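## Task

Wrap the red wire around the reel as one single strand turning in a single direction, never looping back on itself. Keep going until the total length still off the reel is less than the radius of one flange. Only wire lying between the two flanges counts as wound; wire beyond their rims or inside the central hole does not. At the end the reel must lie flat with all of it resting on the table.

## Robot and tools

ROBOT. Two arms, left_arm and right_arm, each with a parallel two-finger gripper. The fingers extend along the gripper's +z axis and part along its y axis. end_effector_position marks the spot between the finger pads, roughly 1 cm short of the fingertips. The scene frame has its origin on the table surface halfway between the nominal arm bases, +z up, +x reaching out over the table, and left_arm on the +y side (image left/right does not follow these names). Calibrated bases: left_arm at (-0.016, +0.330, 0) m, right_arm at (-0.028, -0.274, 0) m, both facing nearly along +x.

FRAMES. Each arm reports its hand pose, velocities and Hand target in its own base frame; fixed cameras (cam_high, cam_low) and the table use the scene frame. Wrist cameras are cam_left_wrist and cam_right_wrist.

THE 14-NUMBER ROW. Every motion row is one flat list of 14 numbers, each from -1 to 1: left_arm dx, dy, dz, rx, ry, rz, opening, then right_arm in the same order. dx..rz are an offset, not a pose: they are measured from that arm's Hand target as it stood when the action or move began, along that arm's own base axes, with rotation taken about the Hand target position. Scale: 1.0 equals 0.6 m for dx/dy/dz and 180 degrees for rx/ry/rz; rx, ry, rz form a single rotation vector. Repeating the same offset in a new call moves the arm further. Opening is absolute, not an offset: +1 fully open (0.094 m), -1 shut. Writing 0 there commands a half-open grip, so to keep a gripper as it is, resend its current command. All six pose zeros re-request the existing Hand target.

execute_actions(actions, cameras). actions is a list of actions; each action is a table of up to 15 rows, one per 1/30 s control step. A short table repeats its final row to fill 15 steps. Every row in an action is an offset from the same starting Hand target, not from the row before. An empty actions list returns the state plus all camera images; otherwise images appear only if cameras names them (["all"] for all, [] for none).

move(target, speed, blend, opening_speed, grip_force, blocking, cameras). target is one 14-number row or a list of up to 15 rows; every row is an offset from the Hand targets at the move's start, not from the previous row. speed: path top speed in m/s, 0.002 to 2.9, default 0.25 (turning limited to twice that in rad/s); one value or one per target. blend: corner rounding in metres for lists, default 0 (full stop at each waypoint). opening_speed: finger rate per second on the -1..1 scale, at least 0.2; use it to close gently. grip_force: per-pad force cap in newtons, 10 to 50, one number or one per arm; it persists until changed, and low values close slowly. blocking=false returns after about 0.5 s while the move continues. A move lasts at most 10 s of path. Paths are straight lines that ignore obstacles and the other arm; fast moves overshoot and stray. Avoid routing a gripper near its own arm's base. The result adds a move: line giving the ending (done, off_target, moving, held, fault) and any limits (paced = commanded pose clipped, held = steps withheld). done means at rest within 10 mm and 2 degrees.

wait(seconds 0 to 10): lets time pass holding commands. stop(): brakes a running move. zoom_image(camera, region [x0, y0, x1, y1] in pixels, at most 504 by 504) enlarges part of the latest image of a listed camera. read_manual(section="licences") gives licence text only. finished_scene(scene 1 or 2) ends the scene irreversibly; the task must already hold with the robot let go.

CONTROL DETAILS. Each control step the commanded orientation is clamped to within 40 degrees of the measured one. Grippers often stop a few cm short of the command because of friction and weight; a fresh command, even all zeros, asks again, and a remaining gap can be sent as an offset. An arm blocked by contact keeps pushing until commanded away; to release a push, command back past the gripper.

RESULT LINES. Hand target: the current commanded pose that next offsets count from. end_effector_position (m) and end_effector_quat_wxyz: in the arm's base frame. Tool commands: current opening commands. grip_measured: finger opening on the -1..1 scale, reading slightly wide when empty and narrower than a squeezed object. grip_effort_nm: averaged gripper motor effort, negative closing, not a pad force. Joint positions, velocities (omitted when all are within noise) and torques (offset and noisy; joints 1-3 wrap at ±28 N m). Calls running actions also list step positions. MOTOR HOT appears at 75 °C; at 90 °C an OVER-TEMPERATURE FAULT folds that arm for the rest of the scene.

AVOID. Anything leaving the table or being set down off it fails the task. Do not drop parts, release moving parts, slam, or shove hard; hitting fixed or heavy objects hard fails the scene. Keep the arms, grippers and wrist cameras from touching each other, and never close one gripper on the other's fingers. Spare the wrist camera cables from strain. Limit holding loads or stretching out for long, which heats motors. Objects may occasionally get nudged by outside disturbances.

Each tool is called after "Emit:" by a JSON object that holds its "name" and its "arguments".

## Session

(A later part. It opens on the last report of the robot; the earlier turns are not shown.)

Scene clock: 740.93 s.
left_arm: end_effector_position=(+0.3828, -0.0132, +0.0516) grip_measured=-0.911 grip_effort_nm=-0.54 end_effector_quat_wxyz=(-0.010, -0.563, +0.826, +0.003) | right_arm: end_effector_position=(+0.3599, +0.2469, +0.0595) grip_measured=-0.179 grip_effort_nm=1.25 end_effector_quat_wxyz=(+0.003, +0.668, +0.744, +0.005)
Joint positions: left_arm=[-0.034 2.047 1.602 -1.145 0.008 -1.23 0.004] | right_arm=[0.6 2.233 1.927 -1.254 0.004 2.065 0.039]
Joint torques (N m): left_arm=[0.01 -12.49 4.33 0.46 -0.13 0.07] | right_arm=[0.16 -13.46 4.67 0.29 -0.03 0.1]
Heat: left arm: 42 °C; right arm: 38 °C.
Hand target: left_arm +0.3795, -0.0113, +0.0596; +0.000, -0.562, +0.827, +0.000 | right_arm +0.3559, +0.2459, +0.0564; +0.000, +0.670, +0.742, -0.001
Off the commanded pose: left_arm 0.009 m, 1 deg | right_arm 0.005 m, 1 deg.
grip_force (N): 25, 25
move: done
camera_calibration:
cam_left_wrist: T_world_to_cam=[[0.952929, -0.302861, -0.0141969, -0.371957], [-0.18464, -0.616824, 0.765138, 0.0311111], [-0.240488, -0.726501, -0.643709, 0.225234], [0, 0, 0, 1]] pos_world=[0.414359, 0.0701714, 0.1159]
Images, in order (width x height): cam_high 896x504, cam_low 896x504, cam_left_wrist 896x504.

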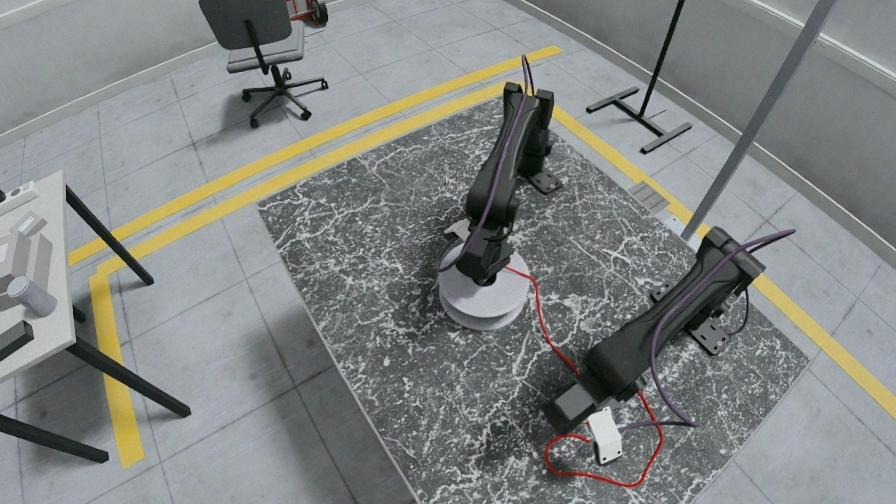

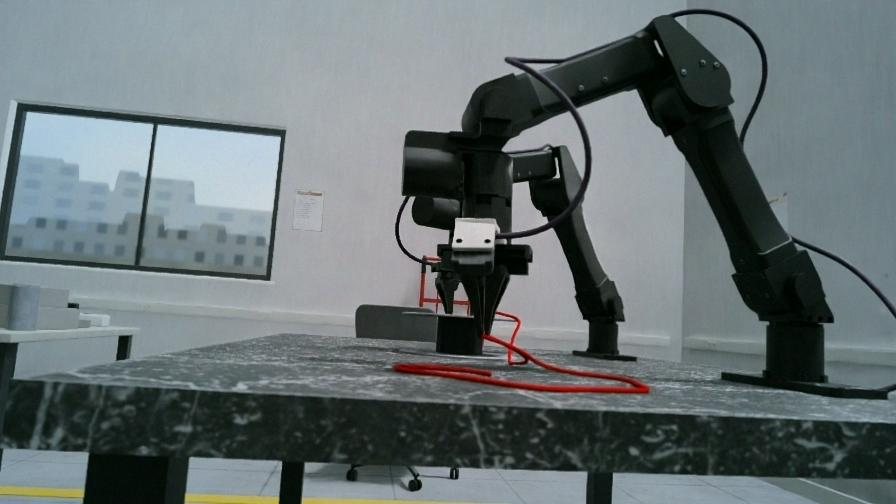

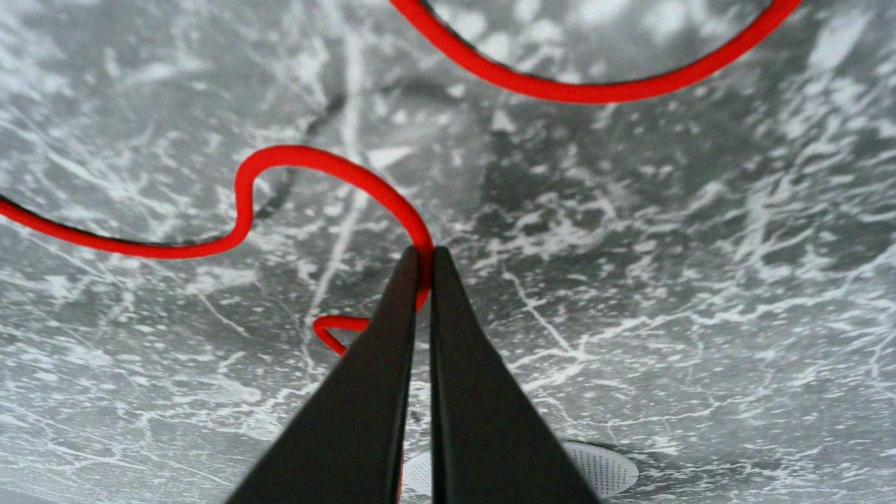

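Emit:
{"name": "move", "arguments": {"target": [-0.01, 0.08, -0.02, 0, 0, 0, -1, 0, 0, 0, 0, 0, 0, -0.1], "speed": 0.08, "cameras": ["cam_left_wrist", "cam_high", "cam_low"]}}

Emit:
{"name": "zoom_image", "arguments": {"camera": "cam_high", "region": [430, 230, 680, 400]}}

Emit:
{"name": "zoom_image", "arguments": {"camera": "cam_low", "region": [390, 210, 660, 400]}}

Scene clock: 750.47 s.
left_arm: end_effector_position=(+0.3761, +0.0341, +0.0397) grip_measured=-0.911 grip_effort_nm=-0.54 end_effector_quat_wxyz=(-0.012, -0.563, +0.827, +0.002) | right_arm: end_effector_position=(+0.3599, +0.2469, +0.0595) grip_measured=-0.179 grip_effort_nm=1.25 end_effector_quat_wxyz=(+0.003, +0.668, +0.744, +0.005)
Joint positions: left_arm=[0.091 2.04 1.543 -1.096 0.008 -1.103 0.004] | right_arm=[0.6 2.233 1.927 -1.254 0.004 2.065 0.039]
Joint torques (N m): left_arm=[0.25 -12.37 4.29 0.51 -0.14 0.11] | right_arm=[0.09 -13.53 4.7 0.3 -0.01 0.09]
Heat: left arm: 42 °C; right arm: 38 °C.
Hand target: left_arm +0.3735, +0.0367, +0.0474; +0.000, -0.562, +0.827, +0.000 | right_arm +0.3559, +0.2459, +0.0564; +0.000, +0.670, +0.742, -0.001
Off the commanded pose: left_arm 0.009 m, 1 deg | right_arm 0.005 m, 1 deg.
grip_force (N): 25, 25
move: done
camera_calibration:
cam_left_wrist: T_world_to_cam=[[0.952345, -0.304645, -0.0151671, -0.35109], [-0.18426, -0.614216, 0.767325, 0.0678636], [-0.243077, -0.727963, -0.64108, 0.251309], [0, 0, 0, 1]] pos_world=[0.407951, 0.117669, 0.103711]
Images, in order (width x height): cam_high 896x504, cam_low 896x504, cam_left_wrist 896x504.

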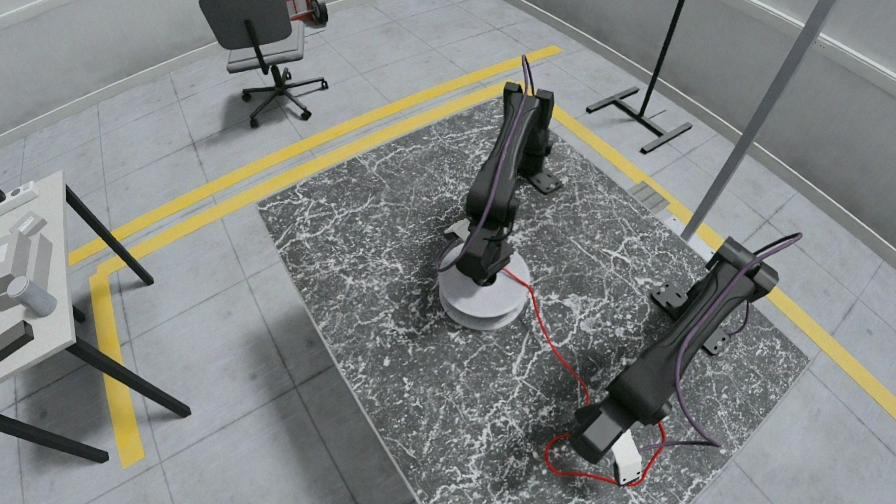

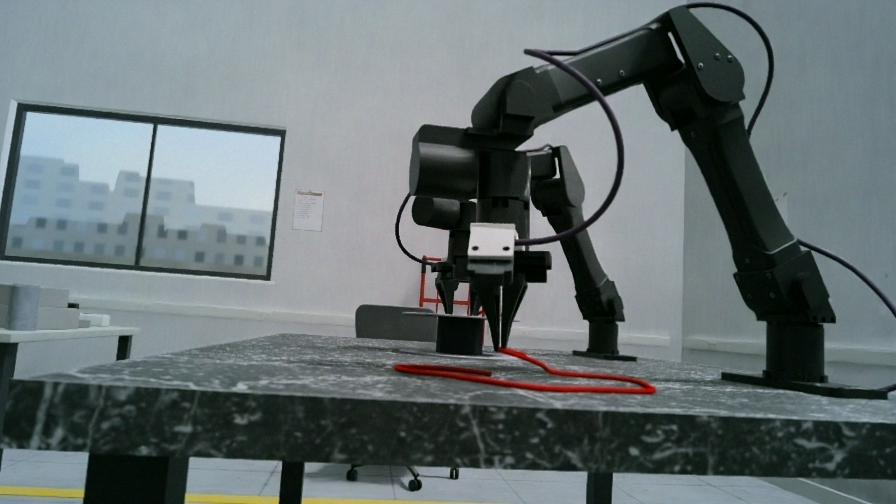

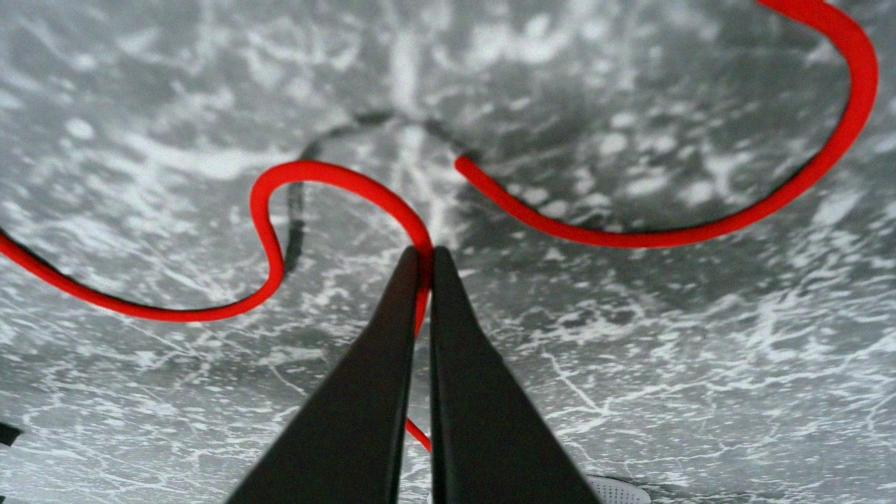

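Scaled by 2.016 from the camera's 896x504 image, which has a finer 1280x720 frame.

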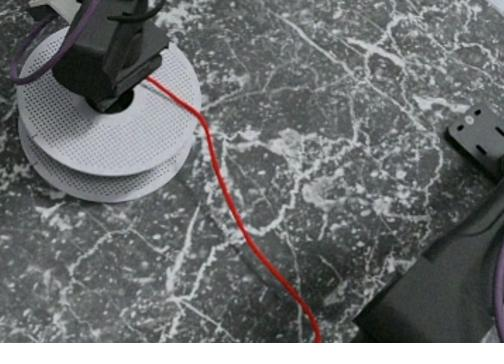

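Scaled by 1.867 from the camera's 896x504 image, which has a finer 1280x720 frame.

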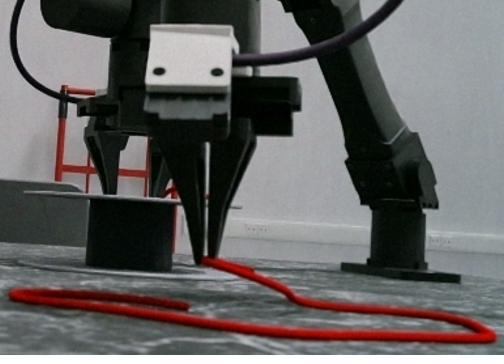

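Emit:
{"name": "move", "arguments": {"target": [0, -0.1, 0, 0, 0, 0, -1, 0, 0, 0, 0, 0, 0, -0.1], "speed": 0.1, "cameras": ["cam_left_wrist", "cam_high", "cam_low"]}}

Emit:
{"name": "zoom_image", "arguments": {"camera": "cam_high", "region": [430, 230, 680, 400]}}

Emit:
{"name": "zoom_image", "arguments": {"camera": "cam_low", "region": [390, 210, 660, 400]}}

Scene clock: 837.03 s.
left_arm: end_effector_position=(+0.3761, -0.0243, +0.0403) grip_measured=-0.911 grip_effort_nm=-0.54 end_effector_quat_wxyz=(-0.009, -0.557, +0.830, +0.002) | right_arm: end_effector_position=(+0.3599, +0.2469, +0.0595) grip_measured=-0.179 grip_effort_nm=1.25 end_effector_quat_wxyz=(+0.003, +0.668, +0.744, +0.005)
Joint positions: left_arm=[-0.063 2.032 1.534 -1.09 0.008 -1.246 0.004] | right_arm=[0.6 2.233 1.927 -1.254 0.004 2.065 0.039]
Joint torques (N m): left_arm=[-0.14 -12.01 4.55 0.47 -0.13 -0.05] | right_arm=[0.08 -13.52 4.67 0.27 -0.01 0.11]
Heat: left arm: 44 °C; right arm: 37 °C.
Hand target: left_arm +0.3735, -0.0233, +0.0476; +0.000, -0.562, +0.827, +0.000 | right_arm +0.3559, +0.2459, +0.0564; +0.000, +0.670, +0.742, -0.001
Off the commanded pose: left_arm 0.008 m, 1 deg | right_arm 0.005 m, 1 deg.
grip_force (N): 25, 25
move: done
camera_calibration:
cam_left_wrist: T_world_to_cam=[[0.948473, -0.316614, -0.0124484, -0.367782], [-0.194914, -0.613971, 0.764885, 0.0356257], [-0.249816, -0.723046, -0.644047, 0.21198], [0, 0, 0, 1]] pos_world=[0.408731, 0.0586994, 0.104697]
Images, in order (width x height): cam_high 896x504, cam_low 896x504, cam_left_wrist 896x504.

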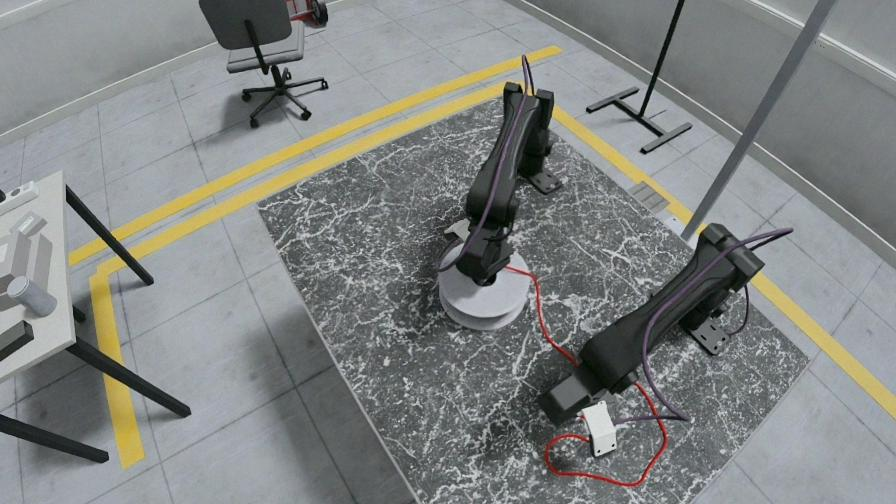

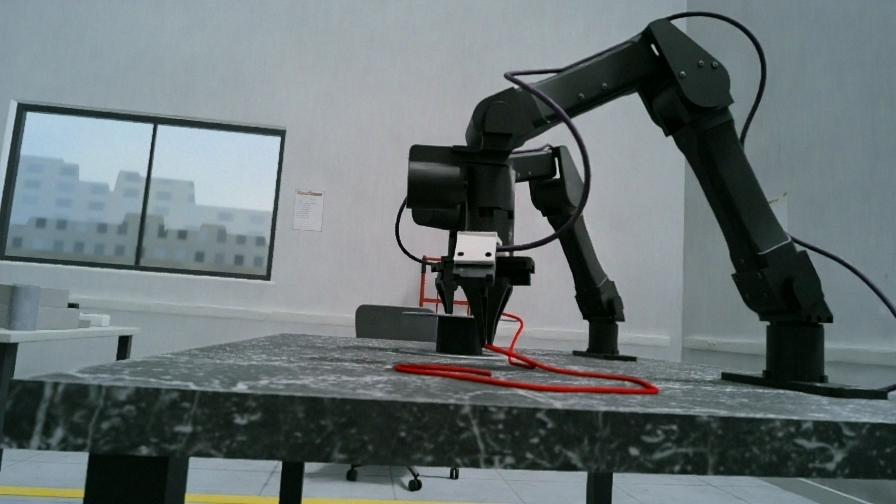

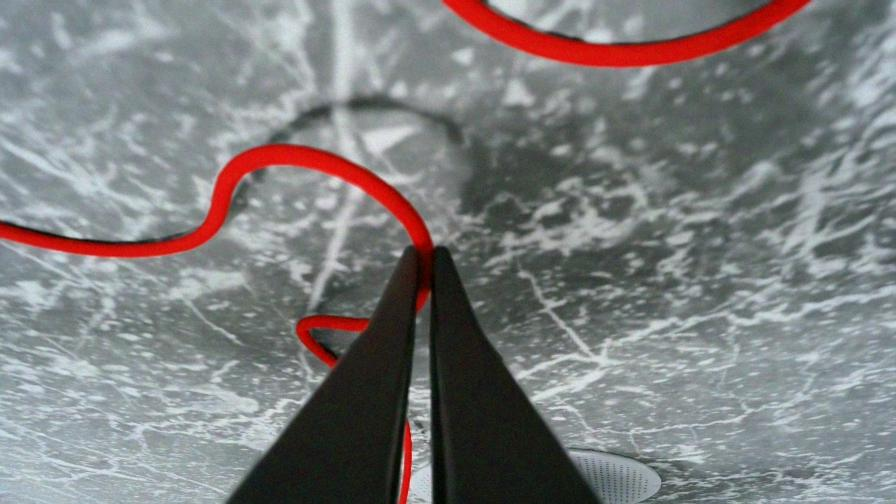

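Scaled by 2.016 from the camera's 896x504 image, which has a finer 1280x720 frame.

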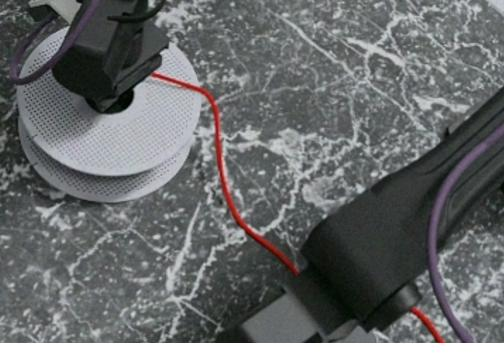

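Scaled by 1.867 from the camera's 896x504 image, which has a finer 1280x720 frame.

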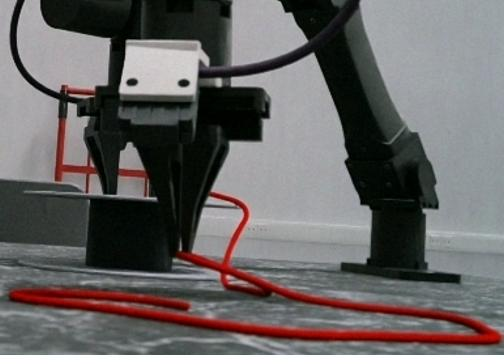

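Emit:
{"name": "move", "arguments": {"target": [-0.009, -0.235, -0.012, 0, 0, 0, -1, 0, 0, 0, 0, 0, 0, -0.1], "speed": 0.12, "cameras": ["cam_left_wrist", "cam_high", "cam_low"]}}

Emit:
{"name": "zoom_image", "arguments": {"camera": "cam_high", "region": [430, 230, 680, 400]}}

Emit:
{"name": "zoom_image", "arguments": {"camera": "cam_low", "region": [390, 210, 660, 400]}}

Scene clock: 974.27 s.
left_arm: end_effector_position=(+0.3645, -0.1647, +0.0404) grip_measured=-0.911 grip_effort_nm=-0.55 end_effector_quat_wxyz=(-0.001, -0.556, +0.831, -0.007) | right_arm: end_effector_position=(+0.3599, +0.2469, +0.0595) grip_measured=-0.179 grip_effort_nm=1.25 end_effector_quat_wxyz=(+0.003, +0.668, +0.744, +0.005)
Joint positions: left_arm=[-0.423 2.092 1.626 -1.093 0.008 -1.602 0.004] | right_arm=[0.6 2.233 1.927 -1.254 0.004 2.065 0.039]
Joint torques (N m): left_arm=[0.05 -8.72 9.09 0.2 -0.14 -0.04] | right_arm=[0.18 -13.42 4.7 0.33 0 0.1]
Heat: left arm: 39 °C; right arm: 35 °C.
Hand target: left_arm +0.3680, -0.1643, +0.0403; +0.000, -0.562, +0.827, +0.000 | right_arm +0.3559, +0.2459, +0.0564; +0.000, +0.670, +0.742, -0.001
Off the commanded pose: left_arm 0.004 m, 1 deg | right_arm 0.005 m, 1 deg.
grip_force (N): 25, 25
move: done
camera_calibration:
cam_left_wrist: T_world_to_cam=[[0.947494, -0.319536, 0.0122909, -0.402424], [-0.215357, -0.609224, 0.763195, -0.04466], [-0.236381, -0.72577, -0.646051, 0.102362], [0, 0, 0, 1]] pos_world=[0.395873, -0.0815055, 0.105162]
Images, in order (width x height): cam_high 896x504, cam_low 896x504, cam_left_wrist 896x504.

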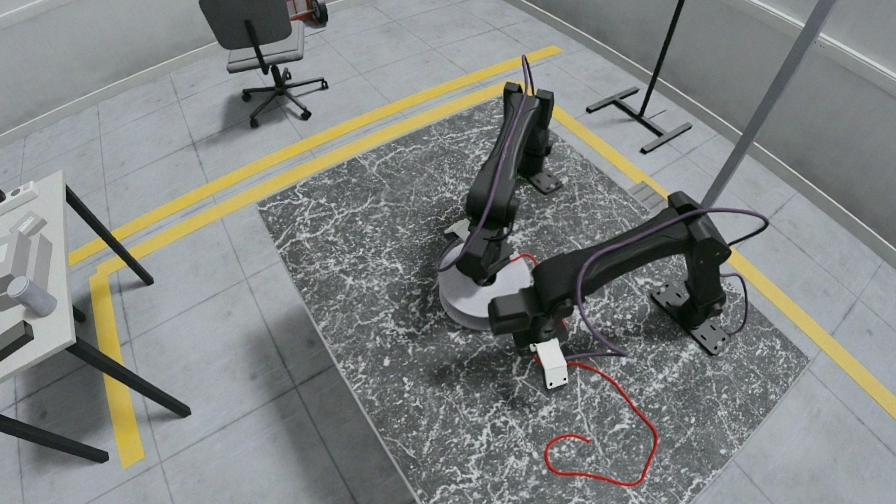

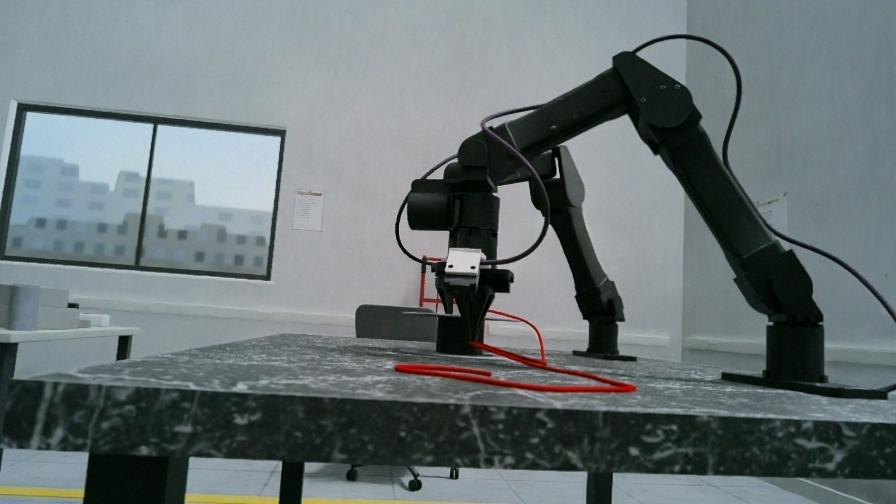

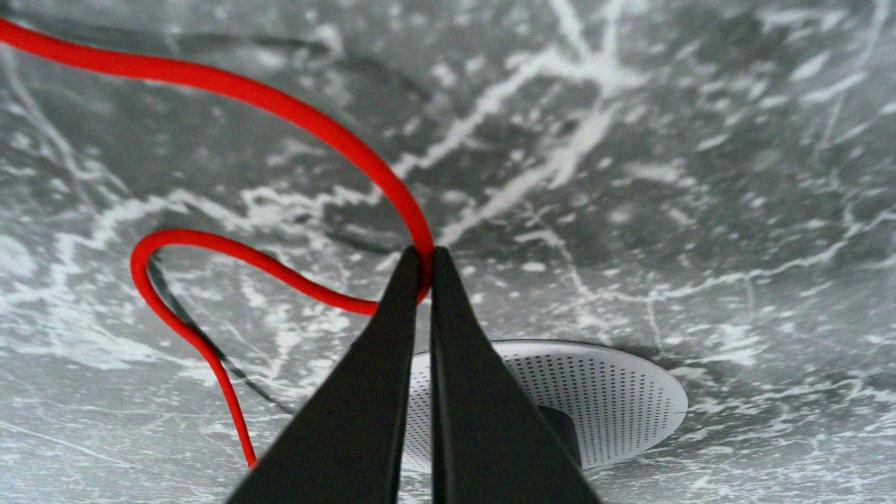

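Scaled by 2.016 from the camera's 896x504 image, which has a finer 1280x720 frame.

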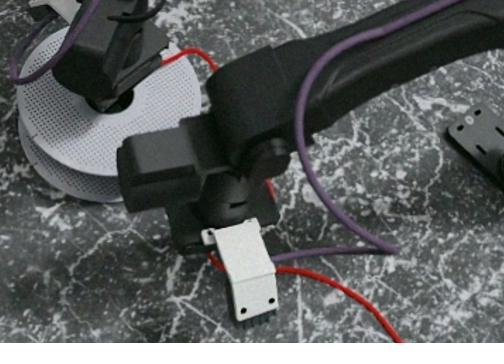

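Scaled by 1.867 from the camera's 896x504 image, which has a finer 1280x720 frame.

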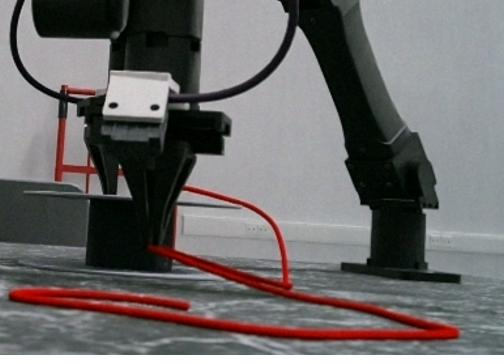

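Emit:
{"name": "move", "arguments": {"target": [0, 0, 0, 0, 0, 0, -1, 0, 0, 0, 0, 0, 0.222, -0.1], "speed": 0.25, "cameras": ["cam_left_wrist", "cam_high", "cam_low", "cam_right_wrist"]}}

Emit:
{"name": "zoom_image", "arguments": {"camera": "cam_high", "region": [420, 210, 620, 350]}}

Emit:
{"name": "zoom_image", "arguments": {"camera": "cam_low", "region": [390, 210, 660, 400]}}

Scene clock: 980.90 s.
left_arm: end_effector_position=(+0.3642, -0.1646, +0.0404) grip_measured=-0.911 grip_effort_nm=-0.54 end_effector_quat_wxyz=(-0.001, -0.556, +0.831, -0.006) | right_arm: end_effector_position=(+0.3630, +0.2496, +0.0599) grip_measured=-0.170 grip_effort_nm=1.25 end_effector_quat_wxyz=(+0.008, +0.388, +0.922, +0.011)
Joint positions: left_arm=[-0.423 2.092 1.626 -1.094 0.008 -1.603 0.004] | right_arm=[0.6 2.233 1.927 -1.238 0.001 1.397 0.039]
Joint torques (N m): left_arm=[0.02 -8.73 9.11 0.26 -0.13 -0.08] | right_arm=[0.13 -13.52 4.72 0.2 0 -0.26]
Heat: left arm: 39 °C; right arm: 35 °C.
Hand target: left_arm +0.3680, -0.1643, +0.0403; +0.000, -0.562, +0.827, +0.000 | right_arm +0.3559, +0.2460, +0.0566; +0.000, +0.377, +0.926, +0.000
Off the commanded pose: left_arm 0.004 m, 1 deg | right_arm 0.009 m, 2 deg.
grip_force (N): 25, 25
move: done
camera_calibration:
cam_left_wrist: T_world_to_cam=[[0.947751, -0.318816, 0.0111981, -0.402035], [-0.214124, -0.609727, 0.763141, -0.0451878], [-0.236473, -0.725665, -0.646135, 0.102418], [0, 0, 0, 1]] pos_world=[0.395573, -0.081406, 0.105163]
cam_right_wrist: T_world_to_cam=[[-0.661652, -0.749412, -0.0244503, 0.424799], [-0.515297, 0.430781, 0.740876, 0.0425763], [-0.544689, 0.502801, -0.671197, 0.225173], [0, 0, 0, 1]] pos_world=[0.425658, 0.186791, 0.129978]

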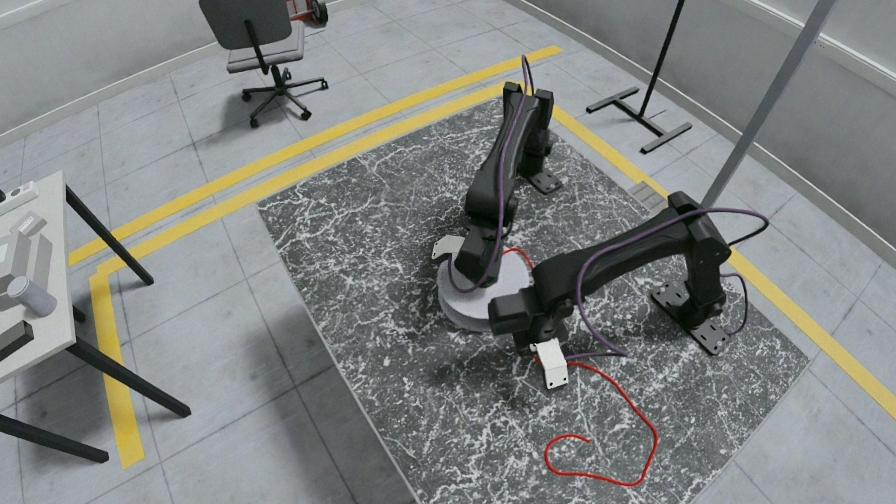

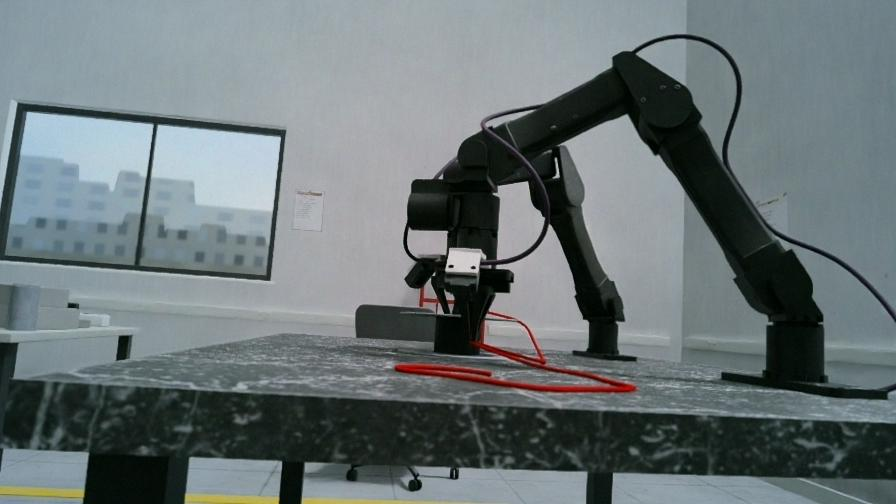

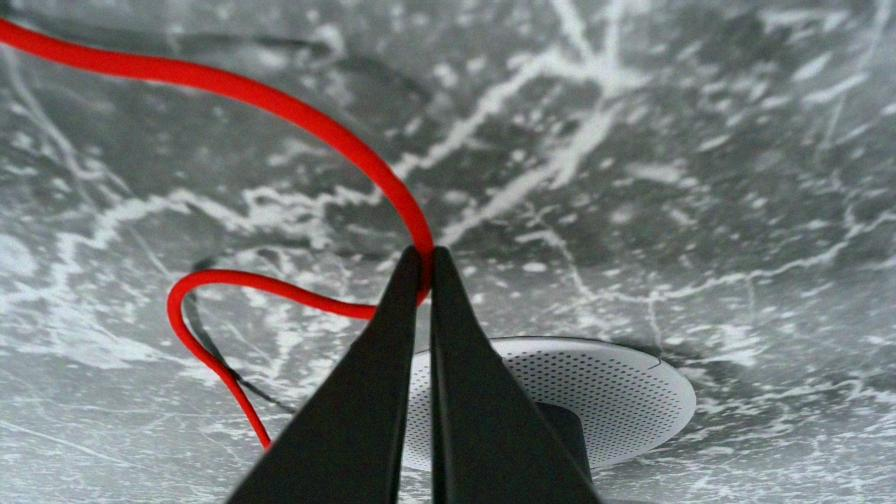

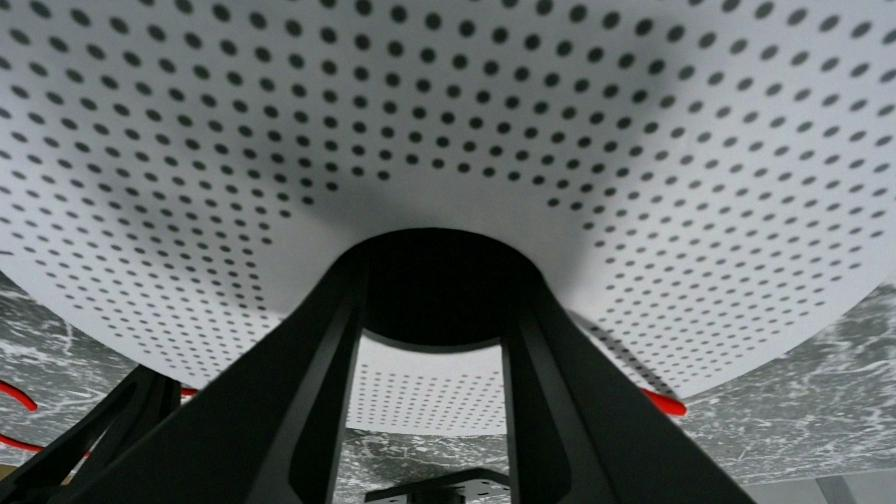

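Scaled by 2.520 from the camera's 896x504 image, which has a finer 1280x720 frame.

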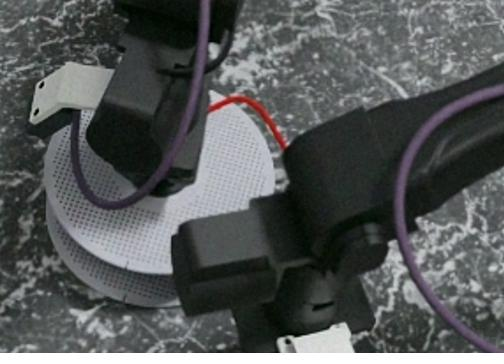

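Scaled by 1.867 from the camera's 896x504 image, which has a finer 1280x720 frame.

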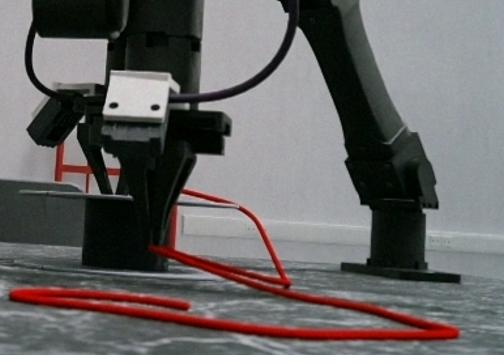

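Emit:
{"name": "move", "arguments": {"target": [0, 0, 0, 0, 0, 0, -1, -0.003, -0.003, 0, 0, 0, 0.222, -0.1], "speed": 0.25, "cameras": ["cam_left_wrist", "cam_high", "cam_low", "cam_right_wrist"]}}

Emit:
{"name": "zoom_image", "arguments": {"camera": "cam_high", "region": [420, 210, 620, 350]}}

Emit:
{"name": "zoom_image", "arguments": {"camera": "cam_low", "region": [390, 210, 660, 400]}}

Scene clock: 990.13 s.
left_arm: end_effector_position=(+0.3642, -0.1646, +0.0404) grip_measured=-0.911 grip_effort_nm=-0.54 end_effector_quat_wxyz=(-0.001, -0.556, +0.831, -0.006) | right_arm: end_effector_position=(+0.3620, +0.2511, +0.0602) grip_measured=-0.165 grip_effort_nm=1.24 end_effector_quat_wxyz=(+0.008, +0.050, +0.999, +0.012)
Joint positions: left_arm=[-0.423 2.092 1.626 -1.094 0.008 -1.603 0.004] | right_arm=[0.6 2.232 1.927 -1.238 -0.009 0.7 0.039]
Joint torques (N m): left_arm=[-0.01 -8.68 9.13 0.26 -0.14 -0.08] | right_arm=[0.01 -14.34 3.47 0.23 0.1 -0.23]
Heat: left arm: 39 °C; right arm: 35 °C.
Hand target: left_arm +0.3680, -0.1644, +0.0403; +0.000, -0.562, +0.827, +0.000 | right_arm +0.3541, +0.2441, +0.0564; +0.000, +0.037, +0.999, +0.000
Off the commanded pose: left_arm 0.004 m, 1 deg | right_arm 0.011 m, 2 deg.
grip_force (N): 25, 25
move: off_target (right_arm)
camera_calibration:
cam_left_wrist: T_world_to_cam=[[0.947886, -0.318412, 0.0111865, -0.402024], [-0.213855, -0.609819, 0.763143, -0.045241], [-0.236172, -0.725765, -0.646133, 0.102363], [0, 0, 0, 1]] pos_world=[0.395574, -0.0813069, 0.105163]
cam_right_wrist: T_world_to_cam=[[-0.0256841, -0.999426, -0.0220971, 0.257709], [-0.678741, 0.00120596, 0.734377, 0.208635], [-0.733928, 0.03386, -0.678382, 0.410821], [0, 0, 0, 1]] pos_world=[0.449741, 0.243399, 0.131171]

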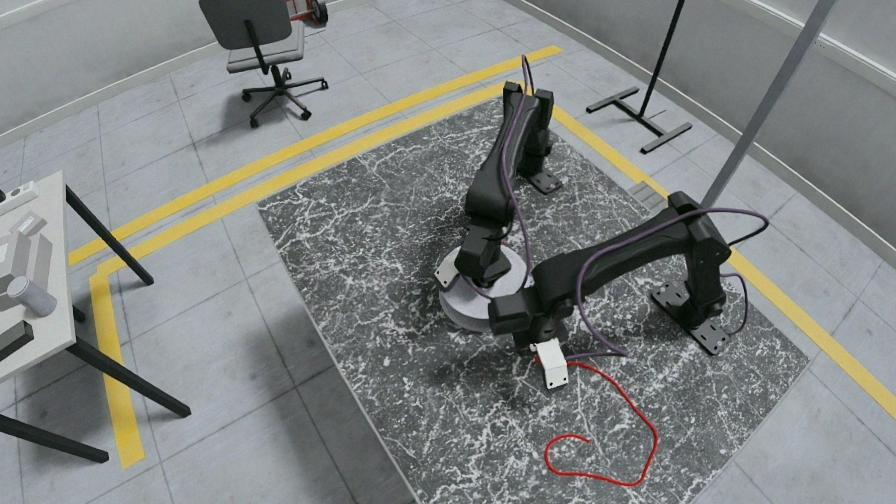

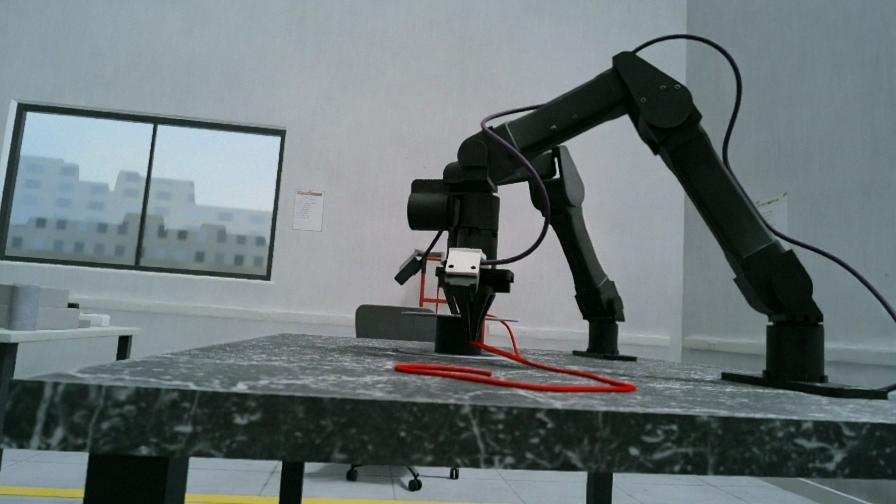

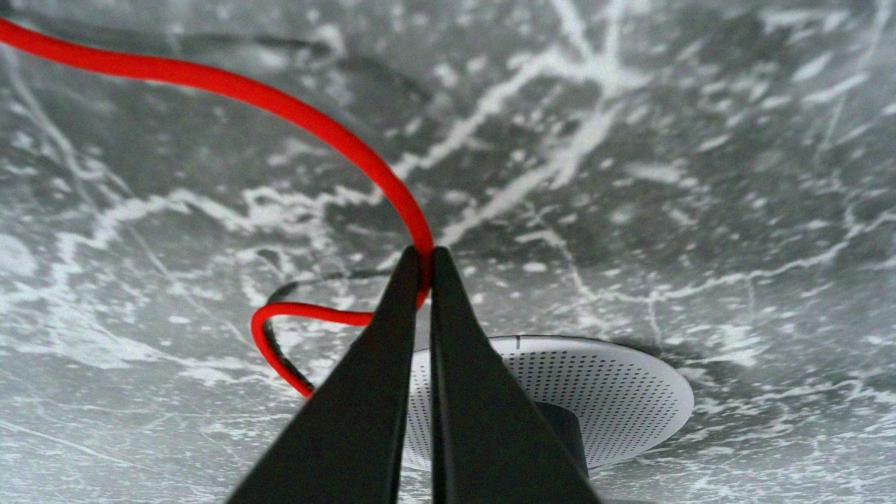

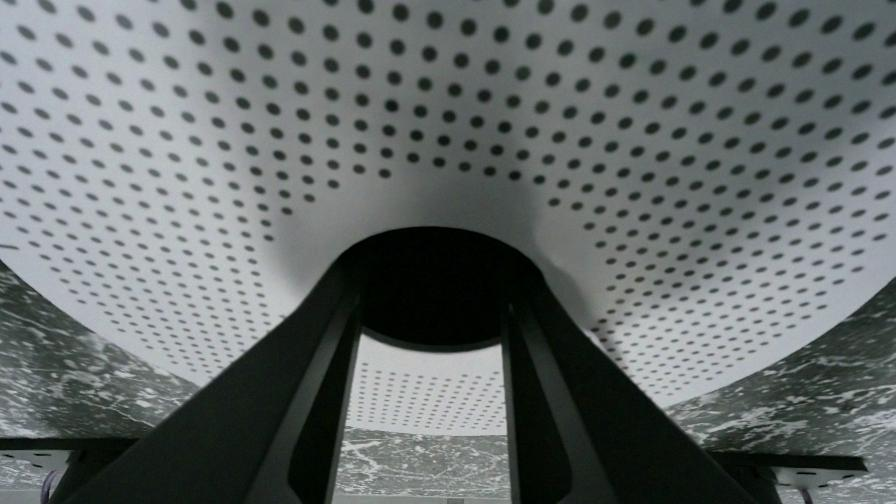

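Scaled by 2.520 from the camera's 896x504 image, which has a finer 1280x720 frame.

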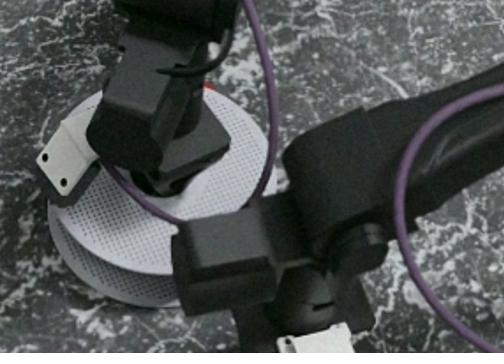

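Scaled by 1.867 from the camera's 896x504 image, which has a finer 1280x720 frame.

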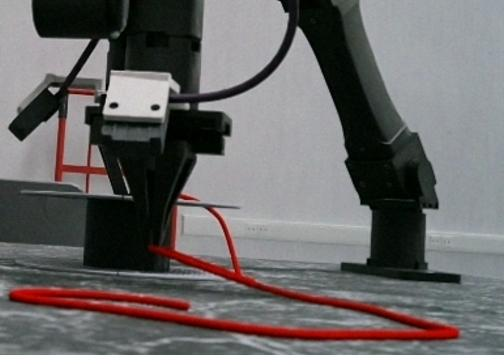

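Emit:
{"name": "move", "arguments": {"target": [0, 0, 0, 0, 0, 0, -1, 0.001, 0, 0, 0, 0, 0.222, -0.1], "speed": 0.25, "cameras": ["cam_left_wrist", "cam_high", "cam_low", "cam_right_wrist"]}}

Emit:
{"name": "zoom_image", "arguments": {"camera": "cam_high", "region": [420, 210, 620, 350]}}

Emit:
{"name": "zoom_image", "arguments": {"camera": "cam_low", "region": [390, 210, 660, 400]}}

Scene clock: 1003.33 s.
left_arm: end_effector_position=(+0.3642, -0.1645, +0.0404) grip_measured=-0.911 grip_effort_nm=-0.54 end_effector_quat_wxyz=(-0.001, -0.557, +0.831, -0.006) | right_arm: end_effector_position=(+0.3616, +0.2514, +0.0604) grip_measured=-0.163 grip_effort_nm=1.25 end_effector_quat_wxyz=(+0.011, -0.292, +0.956, +0.010)
Joint positions: left_arm=[-0.423 2.092 1.626 -1.095 0.008 -1.604 0.004] | right_arm=[0.6 2.231 1.927 -1.239 -0.012 0.007 0.039]
Joint torques (N m): left_arm=[0.01 -8.66 9.13 0.25 -0.15 -0.07] | right_arm=[-0.02 -14.31 3.62 0.25 0.15 -0.31]
Heat: left arm: 39 °C; right arm: 35 °C.
Hand target: left_arm +0.3680, -0.1643, +0.0403; +0.000, -0.562, +0.827, +0.000 | right_arm +0.3547, +0.2442, +0.0565; +0.001, -0.306, +0.952, +0.000
Off the commanded pose: left_arm 0.004 m, 1 deg | right_arm 0.011 m, 2 deg.
grip_force (N): 25, 25
move: off_target (right_arm)
camera_calibration:
cam_left_wrist: T_world_to_cam=[[0.947994, -0.318106, 0.010758, -0.401902], [-0.21336, -0.610032, 0.763111, -0.0454726], [-0.236187, -0.72572, -0.646178, 0.102354], [0, 0, 0, 1]] pos_world=[0.395474, -0.0813071, 0.105163]
cam_right_wrist: T_world_to_cam=[[0.618585, -0.785673, -0.0084221, -0.0294816], [-0.535568, -0.429464, 0.727137, 0.265117], [-0.574908, -0.445285, -0.686441, 0.474035], [0, 0, 0, 1]] pos_world=[0.432752, 0.301776, 0.132372]

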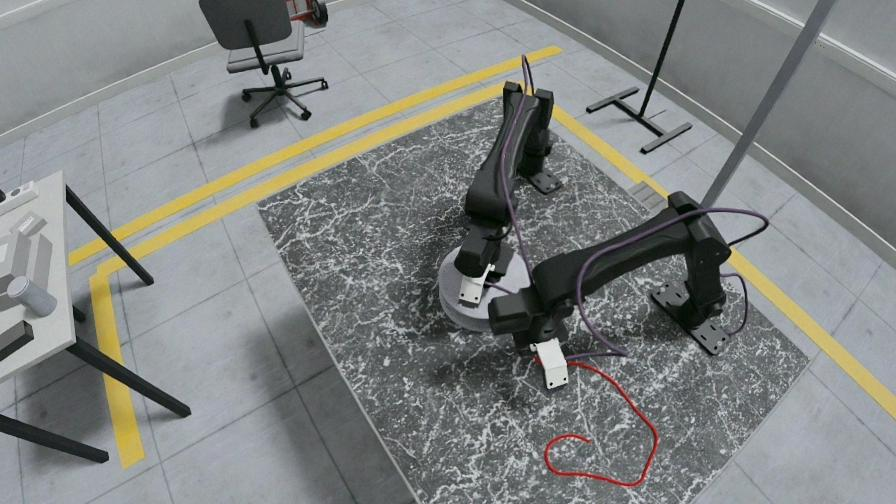

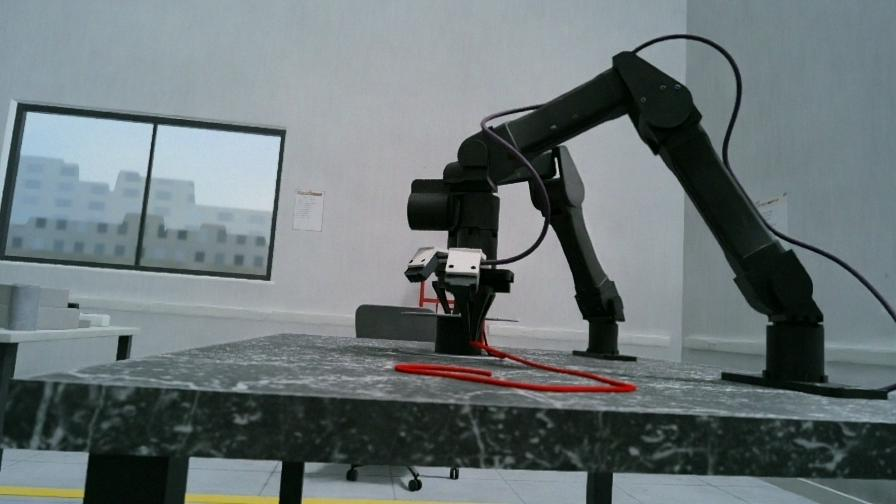

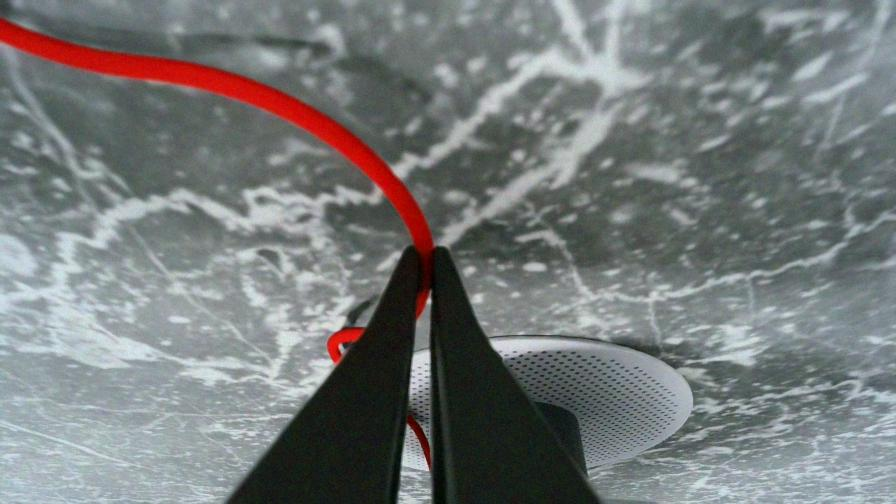

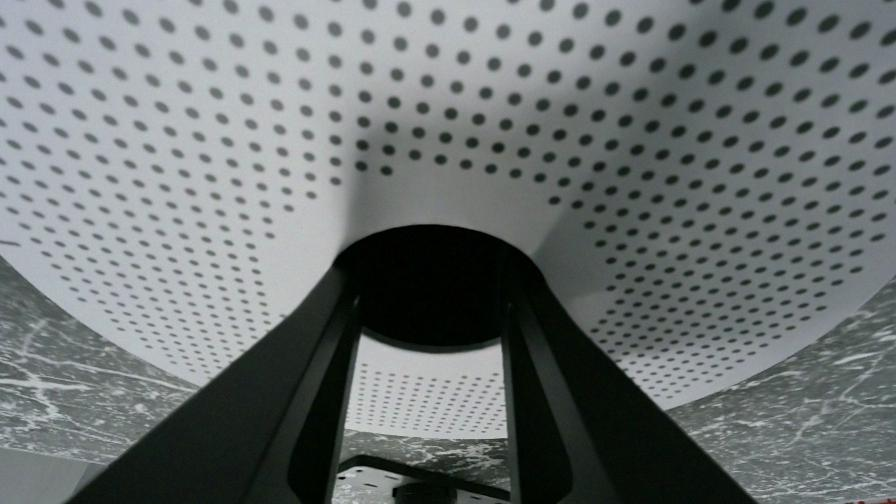

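Scaled by 2.520 from the camera's 896x504 image, which has a finer 1280x720 frame.

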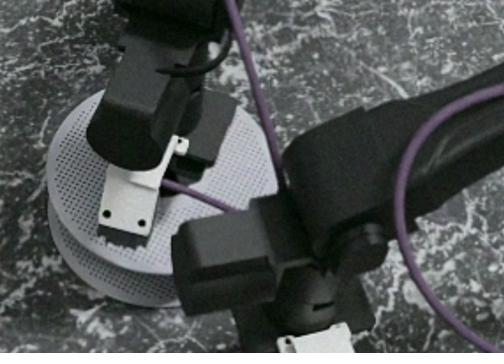

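Scaled by 1.867 from the camera's 896x504 image, which has a finer 1280x720 frame.

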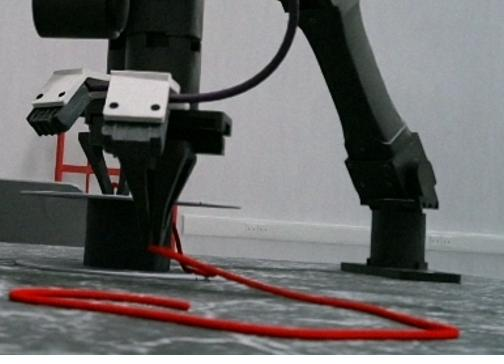

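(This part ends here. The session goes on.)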